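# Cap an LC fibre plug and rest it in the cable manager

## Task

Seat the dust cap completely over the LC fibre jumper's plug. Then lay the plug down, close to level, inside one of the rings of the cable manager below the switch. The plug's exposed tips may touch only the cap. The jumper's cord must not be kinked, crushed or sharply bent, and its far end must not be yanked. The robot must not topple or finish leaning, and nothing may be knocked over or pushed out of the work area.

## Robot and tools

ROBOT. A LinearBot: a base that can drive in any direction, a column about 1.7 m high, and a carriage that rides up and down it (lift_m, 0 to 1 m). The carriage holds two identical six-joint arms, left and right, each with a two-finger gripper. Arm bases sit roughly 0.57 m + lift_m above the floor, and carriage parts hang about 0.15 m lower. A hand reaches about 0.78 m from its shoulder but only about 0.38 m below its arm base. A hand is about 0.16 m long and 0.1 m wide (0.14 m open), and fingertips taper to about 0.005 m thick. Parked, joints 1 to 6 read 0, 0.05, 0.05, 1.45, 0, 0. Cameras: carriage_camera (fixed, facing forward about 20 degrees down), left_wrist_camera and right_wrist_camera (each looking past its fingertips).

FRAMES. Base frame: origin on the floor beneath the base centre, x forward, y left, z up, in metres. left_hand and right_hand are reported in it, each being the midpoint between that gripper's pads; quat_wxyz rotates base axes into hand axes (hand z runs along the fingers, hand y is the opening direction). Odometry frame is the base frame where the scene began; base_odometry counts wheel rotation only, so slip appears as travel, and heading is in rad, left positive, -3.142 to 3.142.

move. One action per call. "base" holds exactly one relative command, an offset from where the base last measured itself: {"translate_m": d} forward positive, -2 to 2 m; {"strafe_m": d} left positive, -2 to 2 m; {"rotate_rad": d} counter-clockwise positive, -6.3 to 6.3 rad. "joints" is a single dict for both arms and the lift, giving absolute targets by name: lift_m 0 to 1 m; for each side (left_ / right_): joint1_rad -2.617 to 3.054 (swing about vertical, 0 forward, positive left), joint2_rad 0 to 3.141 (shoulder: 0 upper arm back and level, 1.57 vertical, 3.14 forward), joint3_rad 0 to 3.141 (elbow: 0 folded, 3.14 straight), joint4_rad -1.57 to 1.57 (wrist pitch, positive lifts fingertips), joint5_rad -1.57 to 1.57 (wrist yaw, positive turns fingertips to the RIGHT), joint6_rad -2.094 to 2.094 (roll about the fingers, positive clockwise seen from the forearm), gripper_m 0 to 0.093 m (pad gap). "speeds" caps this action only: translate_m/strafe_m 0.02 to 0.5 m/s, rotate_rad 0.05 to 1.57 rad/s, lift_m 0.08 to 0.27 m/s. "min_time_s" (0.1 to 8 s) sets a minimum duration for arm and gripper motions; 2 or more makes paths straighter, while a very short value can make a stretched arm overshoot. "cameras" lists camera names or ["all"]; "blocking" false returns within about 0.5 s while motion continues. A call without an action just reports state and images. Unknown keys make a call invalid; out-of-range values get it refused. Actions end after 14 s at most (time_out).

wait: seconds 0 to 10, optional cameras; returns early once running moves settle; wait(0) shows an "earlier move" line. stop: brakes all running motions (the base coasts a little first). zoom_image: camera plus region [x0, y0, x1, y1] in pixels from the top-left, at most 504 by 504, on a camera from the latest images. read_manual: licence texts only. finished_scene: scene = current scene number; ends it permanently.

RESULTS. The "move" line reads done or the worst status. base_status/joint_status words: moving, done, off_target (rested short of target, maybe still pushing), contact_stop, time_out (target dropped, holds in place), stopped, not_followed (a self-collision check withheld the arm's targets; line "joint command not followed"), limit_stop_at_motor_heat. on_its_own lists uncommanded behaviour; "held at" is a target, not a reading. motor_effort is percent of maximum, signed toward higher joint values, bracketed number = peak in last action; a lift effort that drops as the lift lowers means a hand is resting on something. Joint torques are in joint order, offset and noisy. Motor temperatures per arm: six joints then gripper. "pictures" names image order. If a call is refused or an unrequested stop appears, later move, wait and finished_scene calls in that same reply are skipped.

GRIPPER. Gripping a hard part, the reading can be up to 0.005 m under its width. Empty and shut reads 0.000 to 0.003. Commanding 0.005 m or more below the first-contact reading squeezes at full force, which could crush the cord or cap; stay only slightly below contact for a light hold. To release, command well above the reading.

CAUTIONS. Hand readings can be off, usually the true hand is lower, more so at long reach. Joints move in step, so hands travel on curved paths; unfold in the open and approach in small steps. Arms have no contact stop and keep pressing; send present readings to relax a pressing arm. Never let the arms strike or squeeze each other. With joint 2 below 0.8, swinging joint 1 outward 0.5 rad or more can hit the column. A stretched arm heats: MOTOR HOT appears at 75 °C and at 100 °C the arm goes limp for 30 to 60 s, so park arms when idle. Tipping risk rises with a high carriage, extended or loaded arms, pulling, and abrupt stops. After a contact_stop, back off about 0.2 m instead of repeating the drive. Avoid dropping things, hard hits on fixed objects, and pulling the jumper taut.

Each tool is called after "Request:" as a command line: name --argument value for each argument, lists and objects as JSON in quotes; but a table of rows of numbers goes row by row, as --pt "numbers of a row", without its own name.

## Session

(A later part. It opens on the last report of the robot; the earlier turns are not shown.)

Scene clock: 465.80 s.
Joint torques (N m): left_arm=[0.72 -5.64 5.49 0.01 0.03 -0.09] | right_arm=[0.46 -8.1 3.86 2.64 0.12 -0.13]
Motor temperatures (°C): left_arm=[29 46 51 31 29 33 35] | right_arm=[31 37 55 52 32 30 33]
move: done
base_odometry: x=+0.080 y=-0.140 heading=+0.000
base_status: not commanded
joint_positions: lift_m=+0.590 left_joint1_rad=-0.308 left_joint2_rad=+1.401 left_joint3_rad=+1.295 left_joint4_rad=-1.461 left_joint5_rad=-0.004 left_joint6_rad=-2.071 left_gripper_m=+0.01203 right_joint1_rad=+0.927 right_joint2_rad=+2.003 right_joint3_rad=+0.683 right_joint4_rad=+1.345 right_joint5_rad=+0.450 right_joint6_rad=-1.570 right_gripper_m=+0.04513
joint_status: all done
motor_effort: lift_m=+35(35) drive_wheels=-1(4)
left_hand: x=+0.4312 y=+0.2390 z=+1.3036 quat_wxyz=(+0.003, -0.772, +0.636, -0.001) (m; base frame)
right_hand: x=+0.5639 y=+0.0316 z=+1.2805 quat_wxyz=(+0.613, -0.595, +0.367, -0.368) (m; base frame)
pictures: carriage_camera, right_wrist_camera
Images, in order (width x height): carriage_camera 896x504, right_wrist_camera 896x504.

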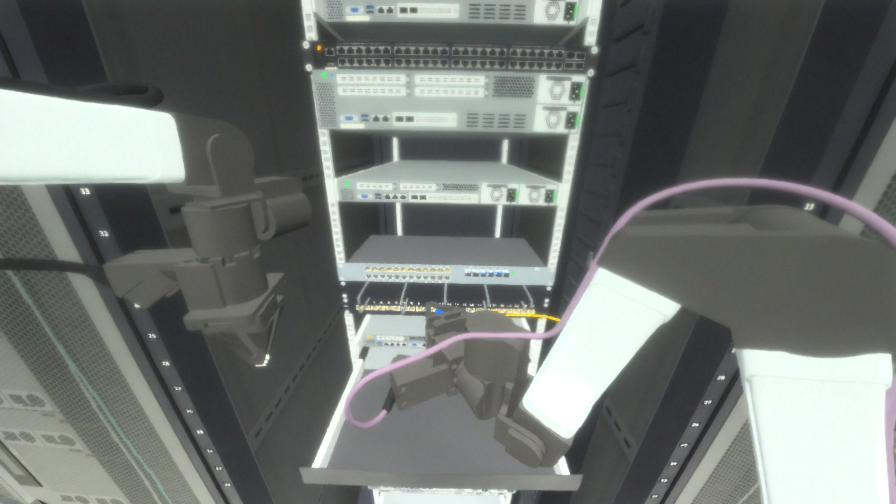

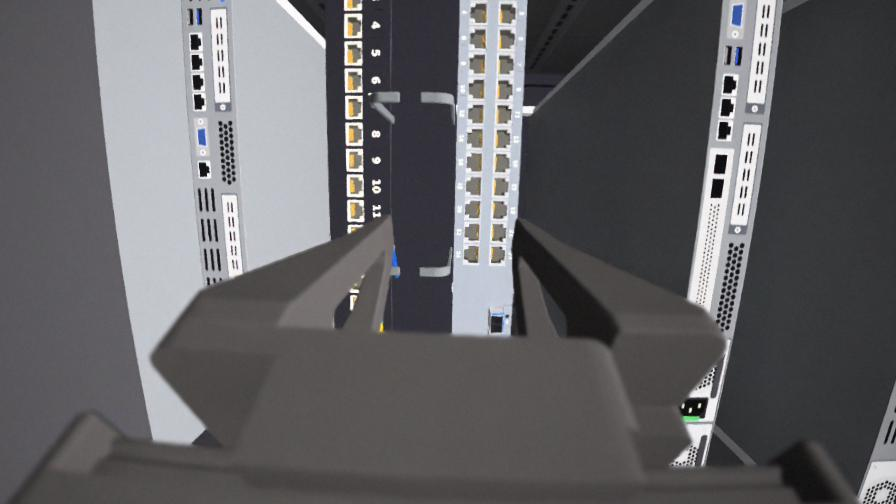

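Request:
move --base '{"strafe_m": -0.06}' --speeds '{"strafe_m": 0.05}' --cameras '["carriage_camera", "right_wrist_camera"]'

Scene clock: 478.43 s.
Joint torques (N m): left_arm=[0.57 -5.57 5.5 0.02 0.02 -0.09] | right_arm=[0.32 -8.12 3.84 2.63 0.09 -0.13]
move: done
base_odometry: x=+0.080 y=-0.200 heading=+0.000
base_status: done
joint_positions: lift_m=+0.590 left_joint1_rad=-0.306 left_joint2_rad=+1.400 left_joint3_rad=+1.295 left_joint4_rad=-1.462 left_joint5_rad=-0.004 left_joint6_rad=-2.071 left_gripper_m=+0.01203 right_joint1_rad=+0.928 right_joint2_rad=+2.003 right_joint3_rad=+0.683 right_joint4_rad=+1.347 right_joint5_rad=+0.453 right_joint6_rad=-1.571 right_gripper_m=+0.04513
joint_status: not commanded
motor_effort: lift_m=+35(35) drive_wheels=-1(10)
left_hand: x=+0.4311 y=+0.2394 z=+1.3038 quat_wxyz=(+0.003, -0.772, +0.635, -0.002) (m; base frame)
right_hand: x=+0.5638 y=+0.0316 z=+1.2809 quat_wxyz=(+0.613, -0.594, +0.367, -0.369) (m; base frame)
pictures: carriage_camera, right_wrist_camera
Images, in order (width x height): carriage_camera 896x504, right_wrist_camera 896x504.

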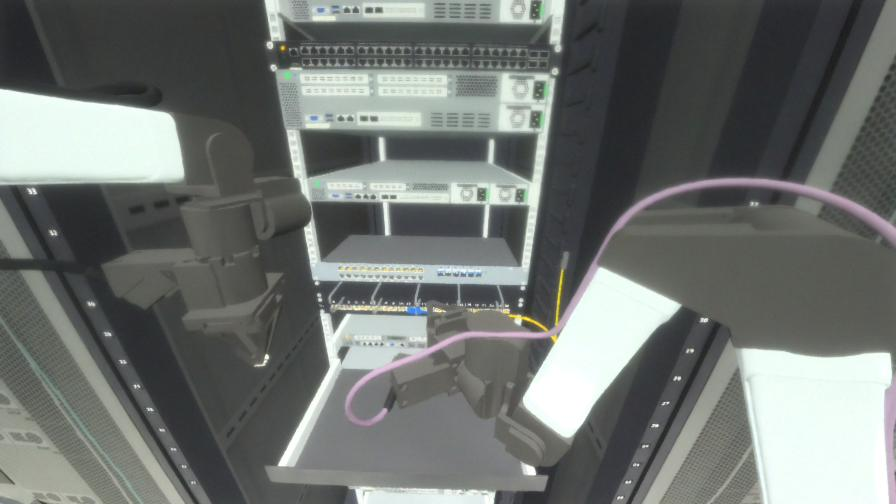

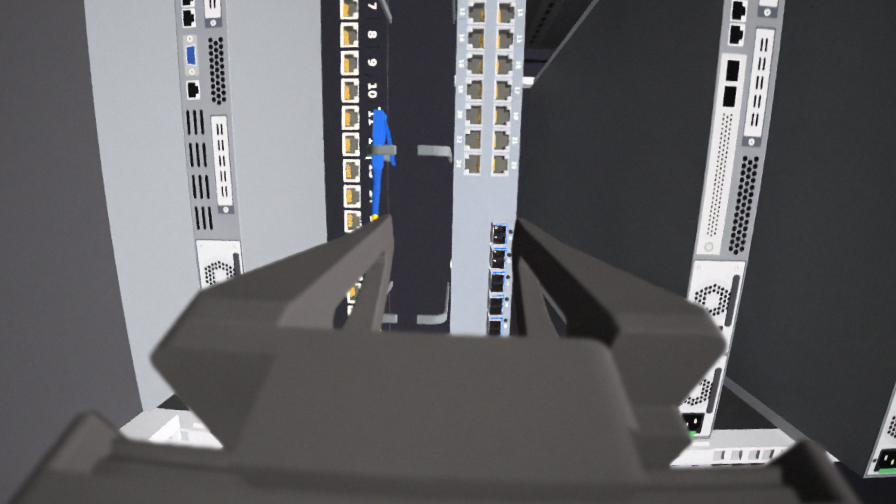

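Request:
move --joints '{"lift_m": 0.552}' --speeds '{"lift_m": 0.12}' --cameras '["right_wrist_camera"]'

Scene clock: 496.83 s.
Joint torques (N m): left_arm=[0.57 -5.14 5.94 0.03 0.02 -0.09] | right_arm=[0.4 -8.79 4.07 2.57 0.08 -0.11]
Motor temperatures (°C): left_arm=[29 45 49 31 29 33 35] | right_arm=[31 38 49 53 31 30 33]
move: done
base_odometry: x=+0.080 y=-0.200 heading=+0.000
base_status: not commanded
joint_positions: lift_m=+0.552 left_joint1_rad=-0.306 left_joint2_rad=+1.395 left_joint3_rad=+1.290 left_joint4_rad=-1.463 left_joint5_rad=-0.004 left_joint6_rad=-2.071 left_gripper_m=+0.01203 right_joint1_rad=+0.928 right_joint2_rad=+2.010 right_joint3_rad=+0.679 right_joint4_rad=+1.352 right_joint5_rad=+0.453 right_joint6_rad=-1.573 right_gripper_m=+0.04513
joint_status: all done
motor_effort: lift_m=+34(35) drive_wheels=+0(3)
left_hand: x=+0.4295 y=+0.2399 z=+1.2656 quat_wxyz=(+0.002, -0.772, +0.635, -0.001) (m; base frame)
right_hand: x=+0.5634 y=+0.0310 z=+1.2397 quat_wxyz=(+0.611, -0.597, +0.367, -0.370) (m; base frame)
pictures: right_wrist_camera
Images, in order (width x height): right_wrist_camera 896x504.

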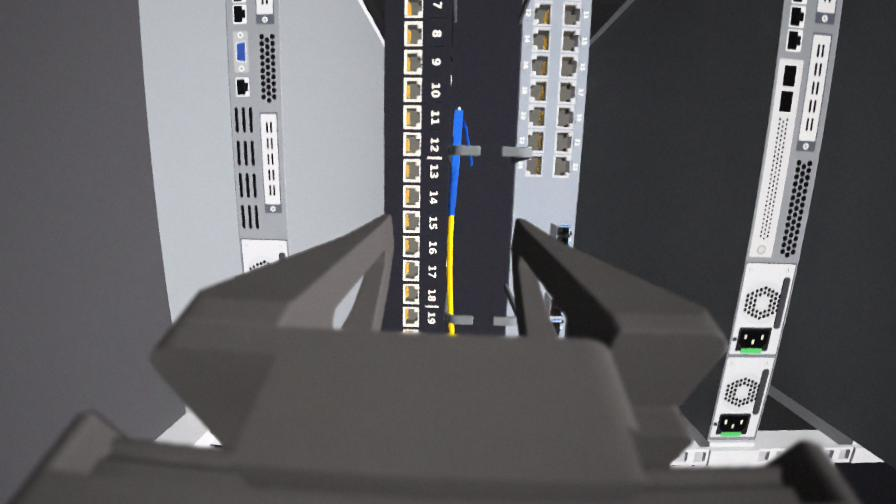

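Request:
move --joints '{"lift_m": 0.557, "right_joint1_rad": 0.846, "right_joint2_rad": 2.104, "right_joint3_rad": 0.875, "right_joint4_rad": 1.238, "right_joint5_rad": 0.372, "right_joint6_rad": -1.582}' --speeds '{"lift_m": 0.08}' --min_time_s 1.5 --cameras '["right_wrist_camera"]'

Scene clock: 513.77 s.
Joint torques (N m): left_arm=[0.58 -5.03 5.98 0.04 0.02 -0.08] | right_arm=[-0.58 -9.18 6.99 2.46 -0.09 -0.11]
move: done
base_odometry: x=+0.080 y=-0.200 heading=+0.000
base_status: not commanded
joint_positions: lift_m=+0.557 left_joint1_rad=-0.306 left_joint2_rad=+1.394 left_joint3_rad=+1.290 left_joint4_rad=-1.464 left_joint5_rad=-0.004 left_joint6_rad=-2.071 left_gripper_m=+0.01203 right_joint1_rad=+0.851 right_joint2_rad=+2.087 right_joint3_rad=+0.856 right_joint4_rad=+1.255 right_joint5_rad=+0.383 right_joint6_rad=-1.573 right_gripper_m=+0.04513
joint_status: all done
motor_effort: lift_m=+35(43) drive_wheels=-1(4)
left_hand: x=+0.4291 y=+0.2400 z=+1.2705 quat_wxyz=(+0.002, -0.772, +0.635, +0.000) (m; base frame)
right_hand: x=+0.6093 y=+0.0442 z=+1.2484 quat_wxyz=(+0.610, -0.595, +0.368, -0.372) (m; base frame)
pictures: right_wrist_camera
Images, in order (width x height): right_wrist_camera 896x504.

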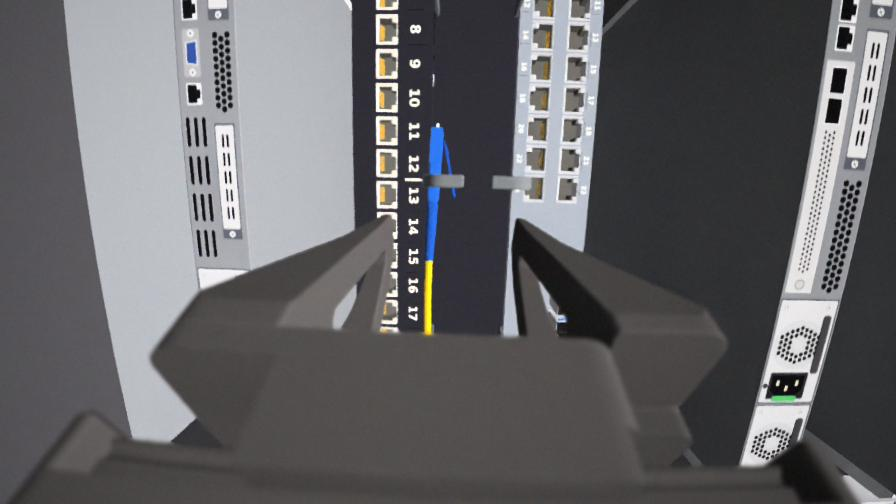

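Request:
move --joints '{"lift_m": 0.553, "right_joint1_rad": 0.80, "right_joint2_rad": 2.157, "right_joint3_rad": 0.992, "right_joint4_rad": 1.157, "right_joint5_rad": 0.325}' --speeds '{"lift_m": 0.08}' --min_time_s 1.5 --cameras '["right_wrist_camera"]'

Scene clock: 533.83 s.
Joint torques (N m): left_arm=[0.58 -4.97 6.12 0.05 0.02 -0.09] | right_arm=[-0.61 -9.88 7.39 2.47 -0.1 -0.11]
move: done
base_odometry: x=+0.080 y=-0.200 heading=+0.000
base_status: not commanded
joint_positions: lift_m=+0.553 left_joint1_rad=-0.306 left_joint2_rad=+1.394 left_joint3_rad=+1.289 left_joint4_rad=-1.465 left_joint5_rad=-0.004 left_joint6_rad=-2.071 left_gripper_m=+0.01203 right_joint1_rad=+0.806 right_joint2_rad=+2.139 right_joint3_rad=+0.971 right_joint4_rad=+1.174 right_joint5_rad=+0.336 right_joint6_rad=-1.573 right_gripper_m=+0.04513
joint_status: all done
motor_effort: lift_m=+34(35) drive_wheels=+1(5)
left_hand: x=+0.4286 y=+0.2402 z=+1.2664 quat_wxyz=(+0.002, -0.772, +0.635, +0.000) (m; base frame)
right_hand: x=+0.6387 y=+0.0513 z=+1.2428 quat_wxyz=(+0.604, -0.601, +0.369, -0.371) (m; base frame)
pictures: right_wrist_camera
Images, in order (width x height): right_wrist_camera 896x504.

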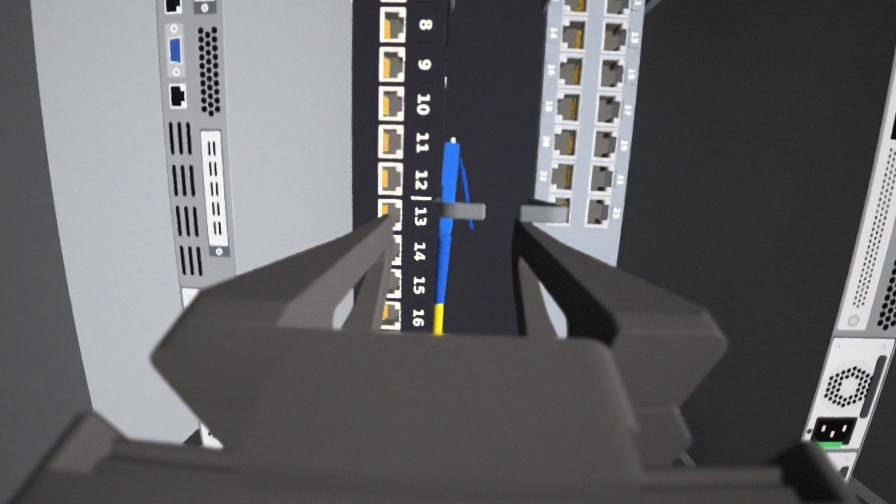

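Request:
move --joints '{"right_joint1_rad": 0.762, "right_joint2_rad": 2.166, "right_joint3_rad": 1.025, "right_joint4_rad": 1.127, "right_joint5_rad": 0.286}' --min_time_s 1.5 --cameras '["right_wrist_camera"]'

Scene clock: 586.13 s.
Joint torques (N m): left_arm=[0.55 -4.96 6.09 0.05 0.02 -0.08] | right_arm=[-0.58 -10.06 7.57 2.46 -0.1 -0.11]
Motor temperatures (°C): left_arm=[29 42 48 31 29 33 36] | right_arm=[31 44 51 55 31 30 33]
move: done
base_odometry: x=+0.080 y=-0.200 heading=+0.000
base_status: not commanded
joint_positions: lift_m=+0.553 left_joint1_rad=-0.306 left_joint2_rad=+1.394 left_joint3_rad=+1.289 left_joint4_rad=-1.465 left_joint5_rad=-0.004 left_joint6_rad=-2.071 left_gripper_m=+0.01203 right_joint1_rad=+0.768 right_joint2_rad=+2.148 right_joint3_rad=+1.004 right_joint4_rad=+1.144 right_joint5_rad=+0.297 right_joint6_rad=-1.573 right_gripper_m=+0.04513
joint_status: all done
motor_effort: lift_m=+34(34) drive_wheels=+1(5)
left_hand: x=+0.4286 y=+0.2402 z=+1.2664 quat_wxyz=(+0.002, -0.772, +0.635, +0.000) (m; base frame)
right_hand: x=+0.6540 y=+0.0456 z=+1.2437 quat_wxyz=(+0.602, -0.603, +0.369, -0.370) (m; base frame)
pictures: right_wrist_camera
Images, in order (width x height): right_wrist_camera 896x504.

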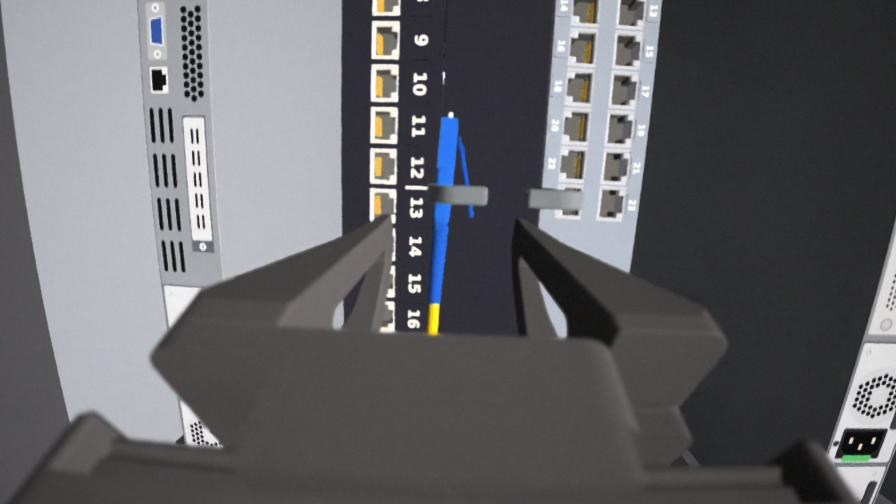

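Request:
move --joints '{"lift_m": 0.5500, "right_gripper_m": 0.016}' --speeds '{"lift_m": 0.08}' --min_time_s 1.5 --cameras '["right_wrist_camera"]'

Scene clock: 603.13 s.
Joint torques (N m): left_arm=[0.57 -4.96 6.12 0.06 0.02 -0.09] | right_arm=[-0.62 -10.44 7.28 2.53 -0.1 -0.11]
move: done
base_odometry: x=+0.080 y=-0.200 heading=+0.000
base_status: not commanded
joint_positions: lift_m=+0.550 left_joint1_rad=-0.306 left_joint2_rad=+1.393 left_joint3_rad=+1.289 left_joint4_rad=-1.466 left_joint5_rad=-0.004 left_joint6_rad=-2.071 left_gripper_m=+0.01203 right_joint1_rad=+0.768 right_joint2_rad=+2.152 right_joint3_rad=+1.007 right_joint4_rad=+1.139 right_joint5_rad=+0.296 right_joint6_rad=-1.573 right_gripper_m=+0.01614
joint_status: all done
motor_effort: lift_m=+34(36) drive_wheels=+1(5)
left_hand: x=+0.4284 y=+0.2402 z=+1.2636 quat_wxyz=(+0.002, -0.772, +0.635, +0.000) (m; base frame)
right_hand: x=+0.6544 y=+0.0463 z=+1.2388 quat_wxyz=(+0.601, -0.605, +0.369, -0.369) (m; base frame)
pictures: right_wrist_camera
Images, in order (width x height): right_wrist_camera 896x504.

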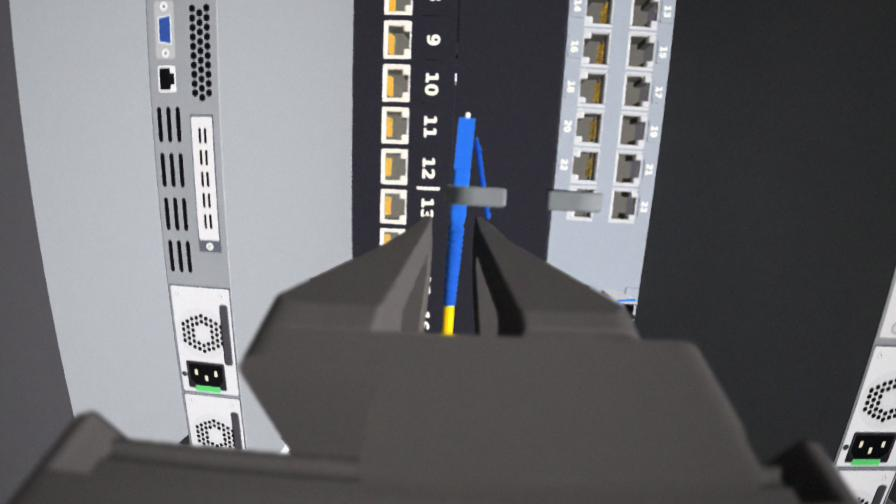

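Request:
move --joints '{"right_gripper_m": 0.010}' --min_time_s 1 --cameras '["right_wrist_camera"]'

Request:
zoom_image --camera "right_wrist_camera" --region '[370, 80, 570, 350]'

Scene clock: 609.10 s.
Joint torques (N m): left_arm=[0.55 -4.93 6.11 0.06 0.02 -0.09] | right_arm=[-0.61 -10.45 7.28 2.53 -0.1 -0.11]
move: done
base_odometry: x=+0.080 y=-0.200 heading=+0.000
base_status: not commanded
joint_positions: lift_m=+0.550 left_joint1_rad=-0.306 left_joint2_rad=+1.393 left_joint3_rad=+1.289 left_joint4_rad=-1.466 left_joint5_rad=-0.004 left_joint6_rad=-2.071 left_gripper_m=+0.01203 right_joint1_rad=+0.768 right_joint2_rad=+2.152 right_joint3_rad=+1.007 right_joint4_rad=+1.139 right_joint5_rad=+0.296 right_joint6_rad=-1.573 right_gripper_m=+0.01013
joint_status: all done
motor_effort: lift_m=+34(34) drive_wheels=+0(4)
left_hand: x=+0.4284 y=+0.2402 z=+1.2636 quat_wxyz=(+0.002, -0.772, +0.635, +0.000) (m; base frame)
right_hand: x=+0.6544 y=+0.0463 z=+1.2388 quat_wxyz=(+0.601, -0.605, +0.369, -0.369) (m; base frame)
pictures: right_wrist_camera
Images, in order (width x height): right_wrist_camera 896x504.

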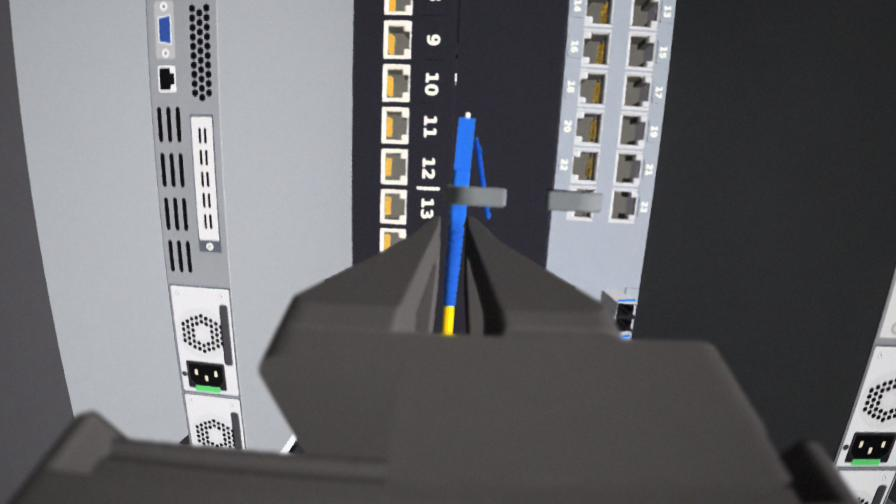

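Scaled by 1.867 from the camera's 896x504 image, which has a finer 1280x720 frame.

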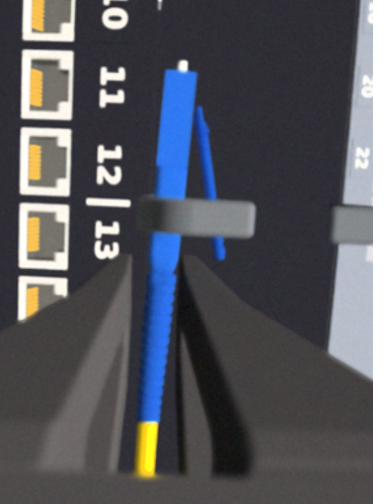

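Request:
move --joints '{"right_gripper_m": 0.006}' --min_time_s 1

Request:
move --joints '{"right_gripper_m": 0.003}' --min_time_s 1 --cameras '["right_wrist_camera"]'

Scene clock: 613.60 s.
Joint torques (N m): left_arm=[0.57 -4.92 6.09 0.06 0.02 -0.09] | right_arm=[-0.61 -10.44 7.28 2.52 -0.1 -0.11]
move: done
base_odometry: x=+0.080 y=-0.200 heading=+0.000
base_status: not commanded
joint_positions: lift_m=+0.550 left_joint1_rad=-0.306 left_joint2_rad=+1.393 left_joint3_rad=+1.289 left_joint4_rad=-1.466 left_joint5_rad=-0.004 left_joint6_rad=-2.071 left_gripper_m=+0.01203 right_joint1_rad=+0.768 right_joint2_rad=+2.152 right_joint3_rad=+1.007 right_joint4_rad=+1.139 right_joint5_rad=+0.296 right_joint6_rad=-1.573 right_gripper_m=+0.00614
joint_status: all done
motor_effort: lift_m=+34(34) drive_wheels=+0(4)
left_hand: x=+0.4284 y=+0.2402 z=+1.2636 quat_wxyz=(+0.002, -0.772, +0.635, +0.000) (m; base frame)
right_hand: x=+0.6544 y=+0.0463 z=+1.2388 quat_wxyz=(+0.601, -0.605, +0.369, -0.369) (m; base frame)
pictures: none

Scene clock: 614.87 s.
Joint torques (N m): left_arm=[0.57 -4.94 6.09 0.06 0.02 -0.09] | right_arm=[-0.59 -10.44 7.28 2.48 -0.1 -0.11]
move: done
base_odometry: x=+0.080 y=-0.200 heading=+0.000
base_status: not commanded
joint_positions: lift_m=+0.550 left_joint1_rad=-0.306 left_joint2_rad=+1.393 left_joint3_rad=+1.289 left_joint4_rad=-1.466 left_joint5_rad=-0.004 left_joint6_rad=-2.071 left_gripper_m=+0.01203 right_joint1_rad=+0.768 right_joint2_rad=+2.152 right_joint3_rad=+1.007 right_joint4_rad=+1.143 right_joint5_rad=+0.295 right_joint6_rad=-1.573 right_gripper_m=+0.00310
joint_status: all done
motor_effort: lift_m=+33(34) drive_wheels=-1(4)
left_hand: x=+0.4284 y=+0.2402 z=+1.2636 quat_wxyz=(+0.002, -0.772, +0.635, +0.000) (m; base frame)
right_hand: x=+0.6544 y=+0.0464 z=+1.2397 quat_wxyz=(+0.602, -0.604, +0.369, -0.370) (m; base frame)
pictures: right_wrist_camera
Images, in order (width x height): right_wrist_camera 896x504.

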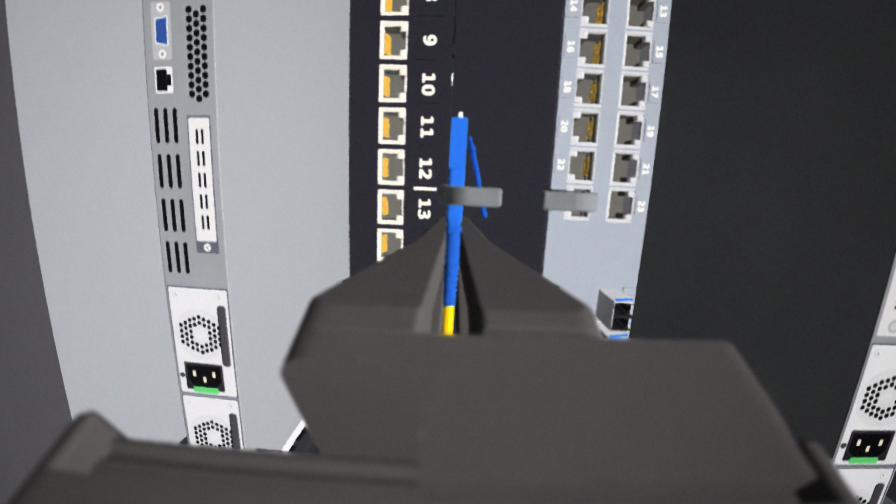

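Request:
move --joints '{"right_gripper_m": 0.0}' --min_time_s 1 --cameras '["right_wrist_camera"]'

Request:
zoom_image --camera "right_wrist_camera" --region '[370, 80, 570, 350]'

Scene clock: 619.50 s.
Joint torques (N m): left_arm=[0.55 -4.9 6.08 0.06 0.02 -0.08] | right_arm=[-0.61 -10.44 7.3 2.48 -0.09 -0.11]
move: done
base_odometry: x=+0.080 y=-0.200 heading=+0.000
base_status: not commanded
joint_positions: lift_m=+0.550 left_joint1_rad=-0.306 left_joint2_rad=+1.393 left_joint3_rad=+1.289 left_joint4_rad=-1.466 left_joint5_rad=-0.004 left_joint6_rad=-2.071 left_gripper_m=+0.01203 right_joint1_rad=+0.768 right_joint2_rad=+2.152 right_joint3_rad=+1.007 right_joint4_rad=+1.143 right_joint5_rad=+0.295 right_joint6_rad=-1.573 right_gripper_m=+0.00310
joint_status: all done
motor_effort: lift_m=+34(34) drive_wheels=+3(4)
left_hand: x=+0.4284 y=+0.2402 z=+1.2636 quat_wxyz=(+0.002, -0.772, +0.635, +0.000) (m; base frame)
right_hand: x=+0.6544 y=+0.0464 z=+1.2397 quat_wxyz=(+0.602, -0.604, +0.369, -0.370) (m; base frame)
pictures: right_wrist_camera
Images, in order (width x height): right_wrist_camera 896x504.

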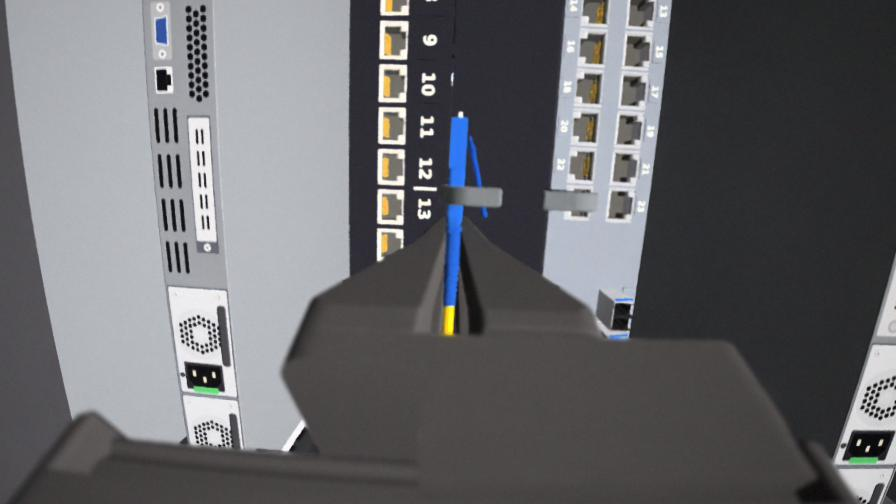

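Scaled by 1.867 from the camera's 896x504 image, which has a finer 1280x720 frame.

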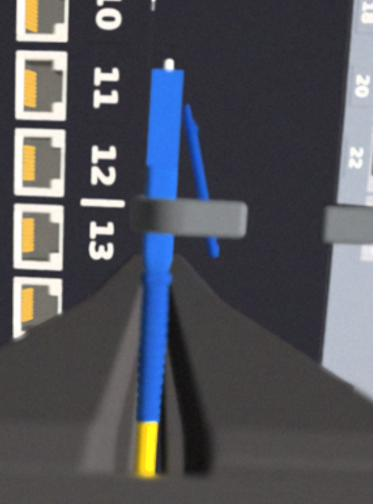

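Request:
move --joints '{"lift_m": 0.558}' --speeds '{"lift_m": 0.08}'

Request:
move --joints '{"right_joint1_rad": 0.7435, "right_joint2_rad": 2.118, "right_joint3_rad": 0.959, "right_joint4_rad": 1.159, "right_joint5_rad": 0.2675}' --min_time_s 1.2 --cameras '["right_wrist_camera"]'

Request:
move --joints '{"lift_m": 0.565}' --speeds '{"lift_m": 0.08}' --cameras '["right_wrist_camera"]'

Scene clock: 645.60 s.
Joint torques (N m): left_arm=[0.57 -4.9 6.13 0.06 0.02 -0.08] | right_arm=[-0.69 -10.81 7.04 2.52 -0.1 -0.11]
move: done
base_odometry: x=+0.080 y=-0.200 heading=+0.000
base_status: not commanded
joint_positions: lift_m=+0.558 left_joint1_rad=-0.306 left_joint2_rad=+1.393 left_joint3_rad=+1.289 left_joint4_rad=-1.466 left_joint5_rad=-0.004 left_joint6_rad=-2.071 left_gripper_m=+0.01203 right_joint1_rad=+0.768 right_joint2_rad=+2.155 right_joint3_rad=+1.010 right_joint4_rad=+1.139 right_joint5_rad=+0.295 right_joint6_rad=-1.573 right_gripper_m=+0.00309
joint_status: all done
motor_effort: lift_m=+35(42) drive_wheels=+0(3)
left_hand: x=+0.4283 y=+0.2403 z=+1.2715 quat_wxyz=(+0.002, -0.772, +0.635, +0.001) (m; base frame)
right_hand: x=+0.6548 y=+0.0469 z=+1.2462 quat_wxyz=(+0.601, -0.605, +0.369, -0.369) (m; base frame)
pictures: none

Scene clock: 647.10 s.
Joint torques (N m): left_arm=[0.55 -4.9 6.09 0.05 0.03 -0.08] | right_arm=[-0.61 -14.23 4.53 2.68 -0.11 -0.11]
move: done
base_odometry: x=+0.080 y=-0.200 heading=+0.000
base_status: not commanded
joint_positions: lift_m=+0.558 left_joint1_rad=-0.306 left_joint2_rad=+1.393 left_joint3_rad=+1.289 left_joint4_rad=-1.466 left_joint5_rad=-0.004 left_joint6_rad=-2.071 left_gripper_m=+0.01203 right_joint1_rad=+0.749 right_joint2_rad=+2.146 right_joint3_rad=+0.971 right_joint4_rad=+1.158 right_joint5_rad=+0.278 right_joint6_rad=-1.573 right_gripper_m=+0.00309
joint_status: all done
motor_effort: lift_m=+36(36) drive_wheels=+2(5)
left_hand: x=+0.4283 y=+0.2403 z=+1.2715 quat_wxyz=(+0.002, -0.772, +0.635, +0.001) (m; base frame)
right_hand: x=+0.6540 y=+0.0359 z=+1.2399 quat_wxyz=(+0.597, -0.609, +0.370, -0.369) (m; base frame)
pictures: right_wrist_camera
Images, in order (width x height): right_wrist_camera 896x504.

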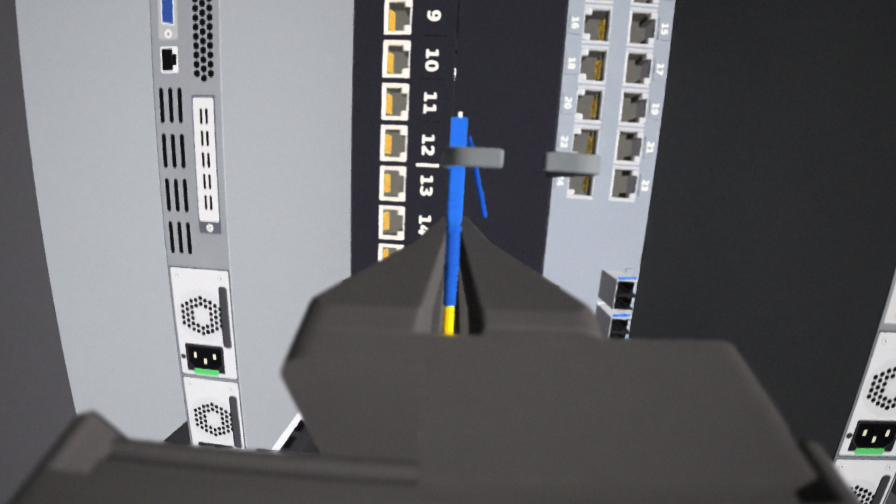

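Scene clock: 647.60 s.
Joint torques (N m): left_arm=[0.59 -4.92 6.09 0.06 0.03 -0.08] | right_arm=[-0.64 -13.45 4.85 2.6 -0.1 -0.11]
move: done
base_odometry: x=+0.080 y=-0.200 heading=+0.000
base_status: not commanded
joint_positions: lift_m=+0.565 left_joint1_rad=-0.306 left_joint2_rad=+1.393 left_joint3_rad=+1.289 left_joint4_rad=-1.467 left_joint5_rad=-0.004 left_joint6_rad=-2.071 left_gripper_m=+0.01203 right_joint1_rad=+0.749 right_joint2_rad=+2.138 right_joint3_rad=+0.968 right_joint4_rad=+1.165 right_joint5_rad=+0.277 right_joint6_rad=-1.574 right_gripper_m=+0.00309
joint_status: all done
motor_effort: lift_m=+36(43) drive_wheels=-1(3)
left_hand: x=+0.4282 y=+0.2403 z=+1.2784 quat_wxyz=(+0.002, -0.772, +0.635, +0.001) (m; base frame)
right_hand: x=+0.6533 y=+0.0355 z=+1.2513 quat_wxyz=(+0.600, -0.606, +0.369, -0.370) (m; base frame)
pictures: right_wrist_camera
Images, in order (width x height): right_wrist_camera 896x504.

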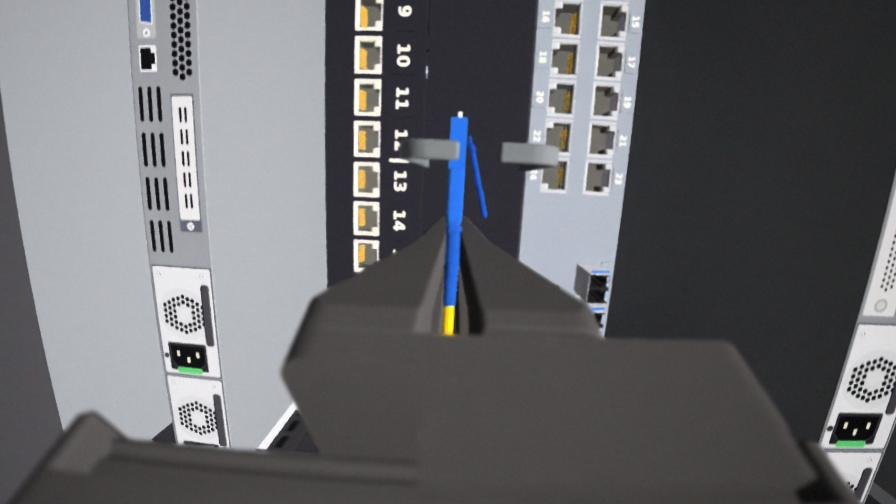

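Request:
move --joints '{"lift_m": 0.570}' --speeds '{"lift_m": 0.08}' --cameras '["right_wrist_camera"]'

Request:
zoom_image --camera "right_wrist_camera" --region '[370, 80, 570, 250]'

Scene clock: 654.87 s.
Joint torques (N m): left_arm=[0.57 -4.71 6 0.06 0.02 -0.08] | right_arm=[-0.7 -13.19 4.97 2.6 -0.1 -0.11]
move: done
base_odometry: x=+0.080 y=-0.200 heading=+0.000
base_status: not commanded
joint_positions: lift_m=+0.570 left_joint1_rad=-0.306 left_joint2_rad=+1.392 left_joint3_rad=+1.289 left_joint4_rad=-1.467 left_joint5_rad=-0.004 left_joint6_rad=-2.071 left_gripper_m=+0.01203 right_joint1_rad=+0.749 right_joint2_rad=+2.136 right_joint3_rad=+0.966 right_joint4_rad=+1.166 right_joint5_rad=+0.277 right_joint6_rad=-1.574 right_gripper_m=+0.00309
joint_status: all done
motor_effort: lift_m=+36(43) drive_wheels=+1(3)
left_hand: x=+0.4282 y=+0.2403 z=+1.2837 quat_wxyz=(+0.002, -0.772, +0.635, +0.000) (m; base frame)
right_hand: x=+0.6530 y=+0.0353 z=+1.2575 quat_wxyz=(+0.601, -0.605, +0.369, -0.370) (m; base frame)
pictures: right_wrist_camera
Images, in order (width x height): right_wrist_camera 896x504.

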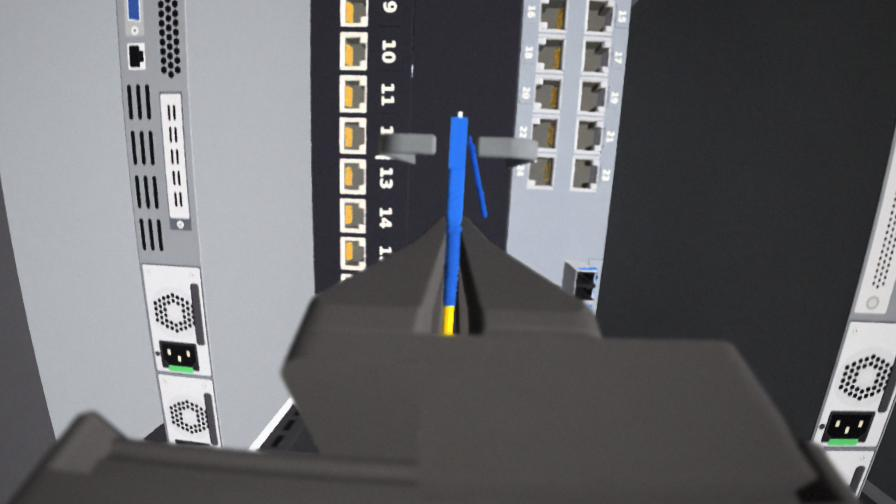

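Scaled by 2.520 from the camera's 896x504 image, which has a finer 1280x720 frame.

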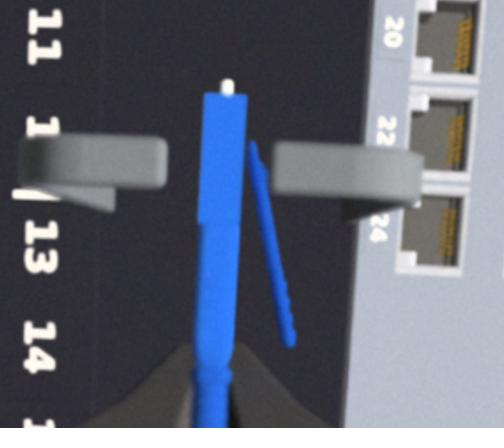

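Request:
move --joints '{"lift_m": 0.5687, "right_joint1_rad": 0.780, "right_joint2_rad": 2.096, "right_joint3_rad": 0.910, "right_joint4_rad": 1.187, "right_joint5_rad": 0.311}' --speeds '{"lift_m": 0.08}' --min_time_s 1.5 --cameras '["right_wrist_camera"]'

Request:
zoom_image --camera "right_wrist_camera" --region '[370, 80, 570, 250]'

Scene clock: 671.53 s.
Joint torques (N m): left_arm=[0.55 -4.82 6.09 0.08 0.02 -0.08] | right_arm=[1.13 -14.01 4.22 2.74 -0.01 -0.11]
Motor temperatures (°C): left_arm=[29 41 48 30 29 33 36] | right_arm=[31 49 48 52 31 30 34]
move: done
base_odometry: x=+0.080 y=-0.200 heading=+0.000
base_status: not commanded
joint_positions: lift_m=+0.569 left_joint1_rad=-0.306 left_joint2_rad=+1.392 left_joint3_rad=+1.289 left_joint4_rad=-1.467 left_joint5_rad=-0.004 left_joint6_rad=-2.071 left_gripper_m=+0.01203 right_joint1_rad=+0.768 right_joint2_rad=+2.125 right_joint3_rad=+0.924 right_joint4_rad=+1.182 right_joint5_rad=+0.313 right_joint6_rad=-1.574 right_gripper_m=+0.00309
joint_status: all done
motor_effort: lift_m=+33(34) drive_wheels=+1(5)
left_hand: x=+0.4280 y=+0.2404 z=+1.2826 quat_wxyz=(+0.002, -0.772, +0.635, +0.001) (m; base frame)
right_hand: x=+0.6429 y=+0.0318 z=+1.2492 quat_wxyz=(+0.593, -0.607, +0.375, -0.373) (m; base frame)
pictures: right_wrist_camera
Images, in order (width x height): right_wrist_camera 896x504.

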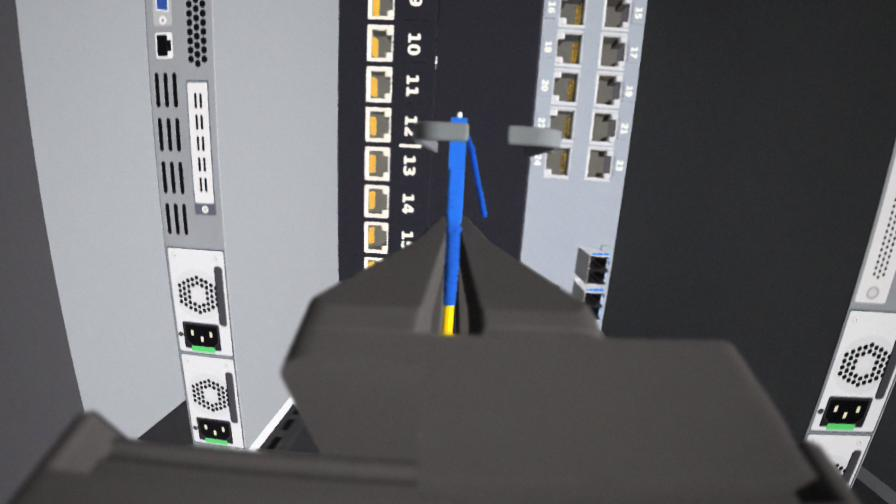

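Scaled by 2.520 from the camera's 896x504 image, which has a finer 1280x720 frame.

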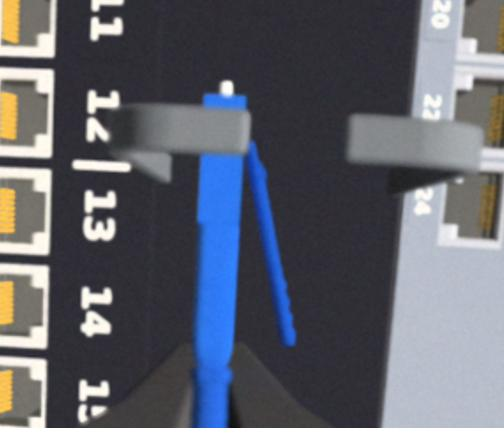

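Request:
move --joints '{"right_joint1_rad": 0.784, "right_joint2_rad": 2.164, "right_joint3_rad": 1.006, "right_joint4_rad": 1.146, "right_joint5_rad": 0.291}' --min_time_s 1.5 --cameras '["right_wrist_camera"]'

Scene clock: 691.50 s.
Joint torques (N m): left_arm=[0.54 -4.79 6.12 0.08 0.03 -0.08] | right_arm=[0.59 -10.02 7.5 2.49 -0.11 -0.11]
move: done
base_odometry: x=+0.080 y=-0.200 heading=+0.000
base_status: not commanded
joint_positions: lift_m=+0.569 left_joint1_rad=-0.306 left_joint2_rad=+1.392 left_joint3_rad=+1.289 left_joint4_rad=-1.467 left_joint5_rad=-0.004 left_joint6_rad=-2.071 left_gripper_m=+0.01203 right_joint1_rad=+0.778 right_joint2_rad=+2.146 right_joint3_rad=+0.985 right_joint4_rad=+1.161 right_joint5_rad=+0.302 right_joint6_rad=-1.574 right_gripper_m=+0.00309
joint_status: all done
motor_effort: lift_m=+33(33) drive_wheels=+1(5)
left_hand: x=+0.4280 y=+0.2404 z=+1.2826 quat_wxyz=(+0.002, -0.772, +0.635, +0.001) (m; base frame)
right_hand: x=+0.6480 y=+0.0466 z=+1.2567 quat_wxyz=(+0.603, -0.605, +0.367, -0.369) (m; base frame)
pictures: right_wrist_camera
Images, in order (width x height): right_wrist_camera 896x504.

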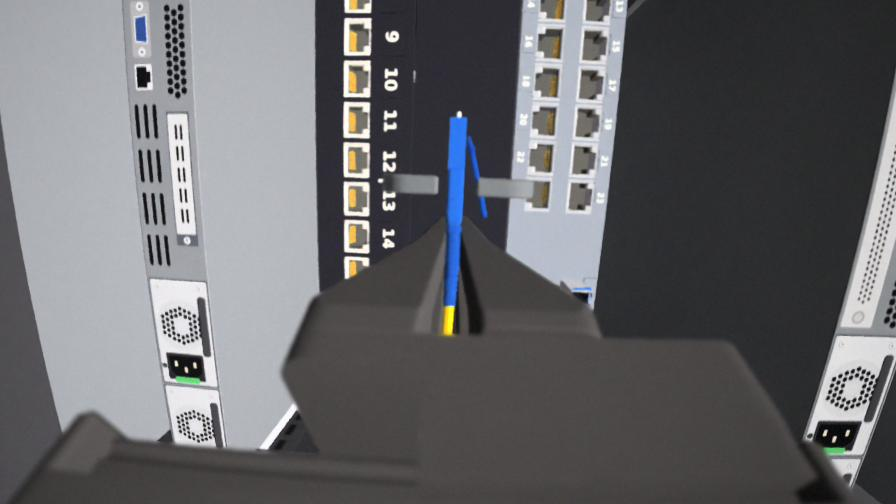

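Request:
move --joints '{"right_joint2_rad": 2.108, "right_joint3_rad": 0.943, "right_joint4_rad": 1.184}' --min_time_s 1.2 --cameras '["right_wrist_camera"]'

Request:
zoom_image --camera "right_wrist_camera" --region '[370, 80, 570, 250]'

Scene clock: 702.10 s.
Joint torques (N m): left_arm=[0.58 -4.79 6.09 0.07 0.02 -0.08] | right_arm=[0.58 -14.54 4.19 2.8 -0.13 -0.11]
move: done
base_odometry: x=+0.080 y=-0.200 heading=+0.000
base_status: not commanded
joint_positions: lift_m=+0.569 left_joint1_rad=-0.306 left_joint2_rad=+1.392 left_joint3_rad=+1.289 left_joint4_rad=-1.467 left_joint5_rad=-0.004 left_joint6_rad=-2.071 left_gripper_m=+0.01203 right_joint1_rad=+0.778 right_joint2_rad=+2.141 right_joint3_rad=+0.958 right_joint4_rad=+1.173 right_joint5_rad=+0.303 right_joint6_rad=-1.574 right_gripper_m=+0.00309
joint_status: all done
motor_effort: lift_m=+33(33) drive_wheels=+1(5)
left_hand: x=+0.4280 y=+0.2404 z=+1.2826 quat_wxyz=(+0.002, -0.772, +0.635, +0.001) (m; base frame)
right_hand: x=+0.6441 y=+0.0426 z=+1.2524 quat_wxyz=(+0.600, -0.607, +0.368, -0.368) (m; base frame)
pictures: right_wrist_camera
Images, in order (width x height): right_wrist_camera 896x504.

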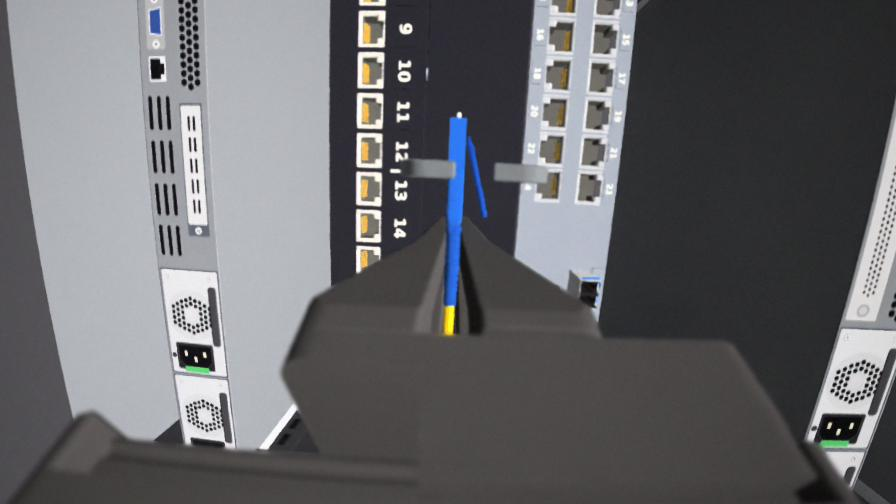

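Scaled by 2.520 from the camera's 896x504 image, which has a finer 1280x720 frame.

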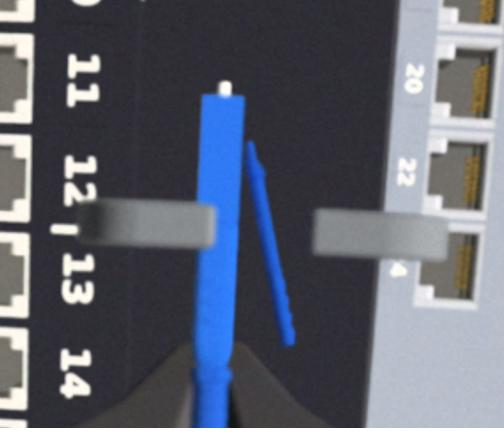

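Request:
move --joints '{"lift_m": 0.5722}' --speeds '{"lift_m": 0.08}'

Request:
move --joints '{"right_joint1_rad": 0.810, "right_joint2_rad": 2.088, "right_joint3_rad": 0.910, "right_joint4_rad": 1.201, "right_joint5_rad": 0.334}' --min_time_s 1.5 --cameras '["right_wrist_camera"]'

Request:
zoom_image --camera "right_wrist_camera" --region '[370, 80, 570, 250]'

Scene clock: 710.50 s.
Joint torques (N m): left_arm=[0.58 -4.72 6.12 0.08 0.02 -0.08] | right_arm=[0.58 -13.89 4.48 2.73 -0.13 -0.11]
move: done
base_odometry: x=+0.080 y=-0.200 heading=+0.000
base_status: not commanded
joint_positions: lift_m=+0.572 left_joint1_rad=-0.306 left_joint2_rad=+1.391 left_joint3_rad=+1.289 left_joint4_rad=-1.468 left_joint5_rad=-0.004 left_joint6_rad=-2.071 left_gripper_m=+0.01203 right_joint1_rad=+0.778 right_joint2_rad=+2.134 right_joint3_rad=+0.955 right_joint4_rad=+1.179 right_joint5_rad=+0.303 right_joint6_rad=-1.574 right_gripper_m=+0.00308
joint_status: all done
motor_effort: lift_m=+36(42) drive_wheels=-2(3)
left_hand: x=+0.4279 y=+0.2404 z=+1.2861 quat_wxyz=(+0.002, -0.772, +0.635, +0.000) (m; base frame)
right_hand: x=+0.6436 y=+0.0421 z=+1.2594 quat_wxyz=(+0.603, -0.604, +0.367, -0.369) (m; base frame)
pictures: none

Scene clock: 712.30 s.
Joint torques (N m): left_arm=[0.58 -4.72 6.09 0.08 0.02 -0.08] | right_arm=[2.09 -14.24 3.74 2.79 -0.15 -0.1]
move: off_target
base_odometry: x=+0.080 y=-0.200 heading=+0.000
base_status: not commanded
joint_positions: lift_m=+0.572 left_joint1_rad=-0.306 left_joint2_rad=+1.391 left_joint3_rad=+1.289 left_joint4_rad=-1.468 left_joint5_rad=-0.004 left_joint6_rad=-2.071 left_gripper_m=+0.01203 right_joint1_rad=+0.789 right_joint2_rad=+2.120 right_joint3_rad=+0.930 right_joint4_rad=+1.191 right_joint5_rad=+0.350 right_joint6_rad=-1.574 right_gripper_m=+0.00308
joint_status: right_joint1_rad off_target (ended at +0.789, target +0.810); the others done
motor_effort: lift_m=+36(36) drive_wheels=-4(5)
left_hand: x=+0.4279 y=+0.2404 z=+1.2861 quat_wxyz=(+0.002, -0.772, +0.635, +0.000) (m; base frame)
right_hand: x=+0.6396 y=+0.0356 z=+1.2599 quat_wxyz=(+0.596, -0.597, +0.378, -0.380) (m; base frame)
pictures: right_wrist_camera
Images, in order (width x height): right_wrist_camera 896x504.

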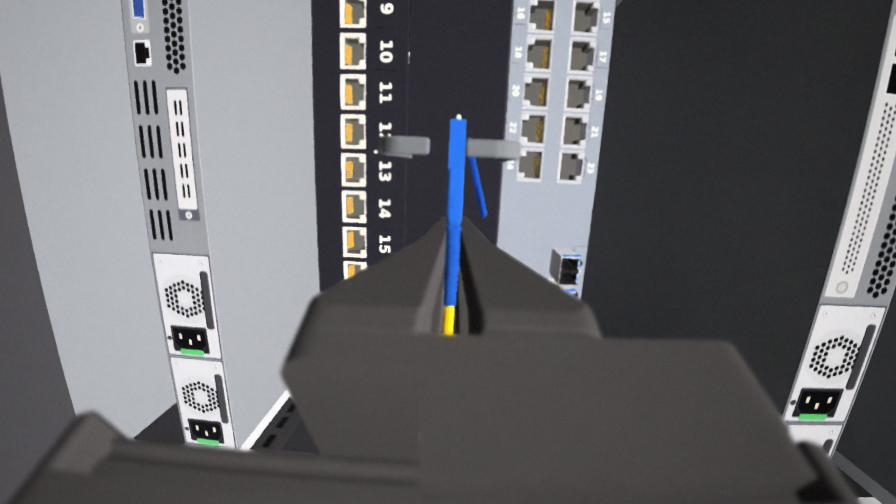

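Scaled by 2.520 from the camera's 896x504 image, which has a finer 1280x720 frame.

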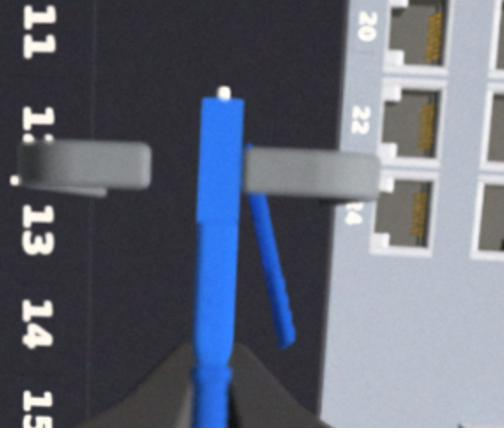

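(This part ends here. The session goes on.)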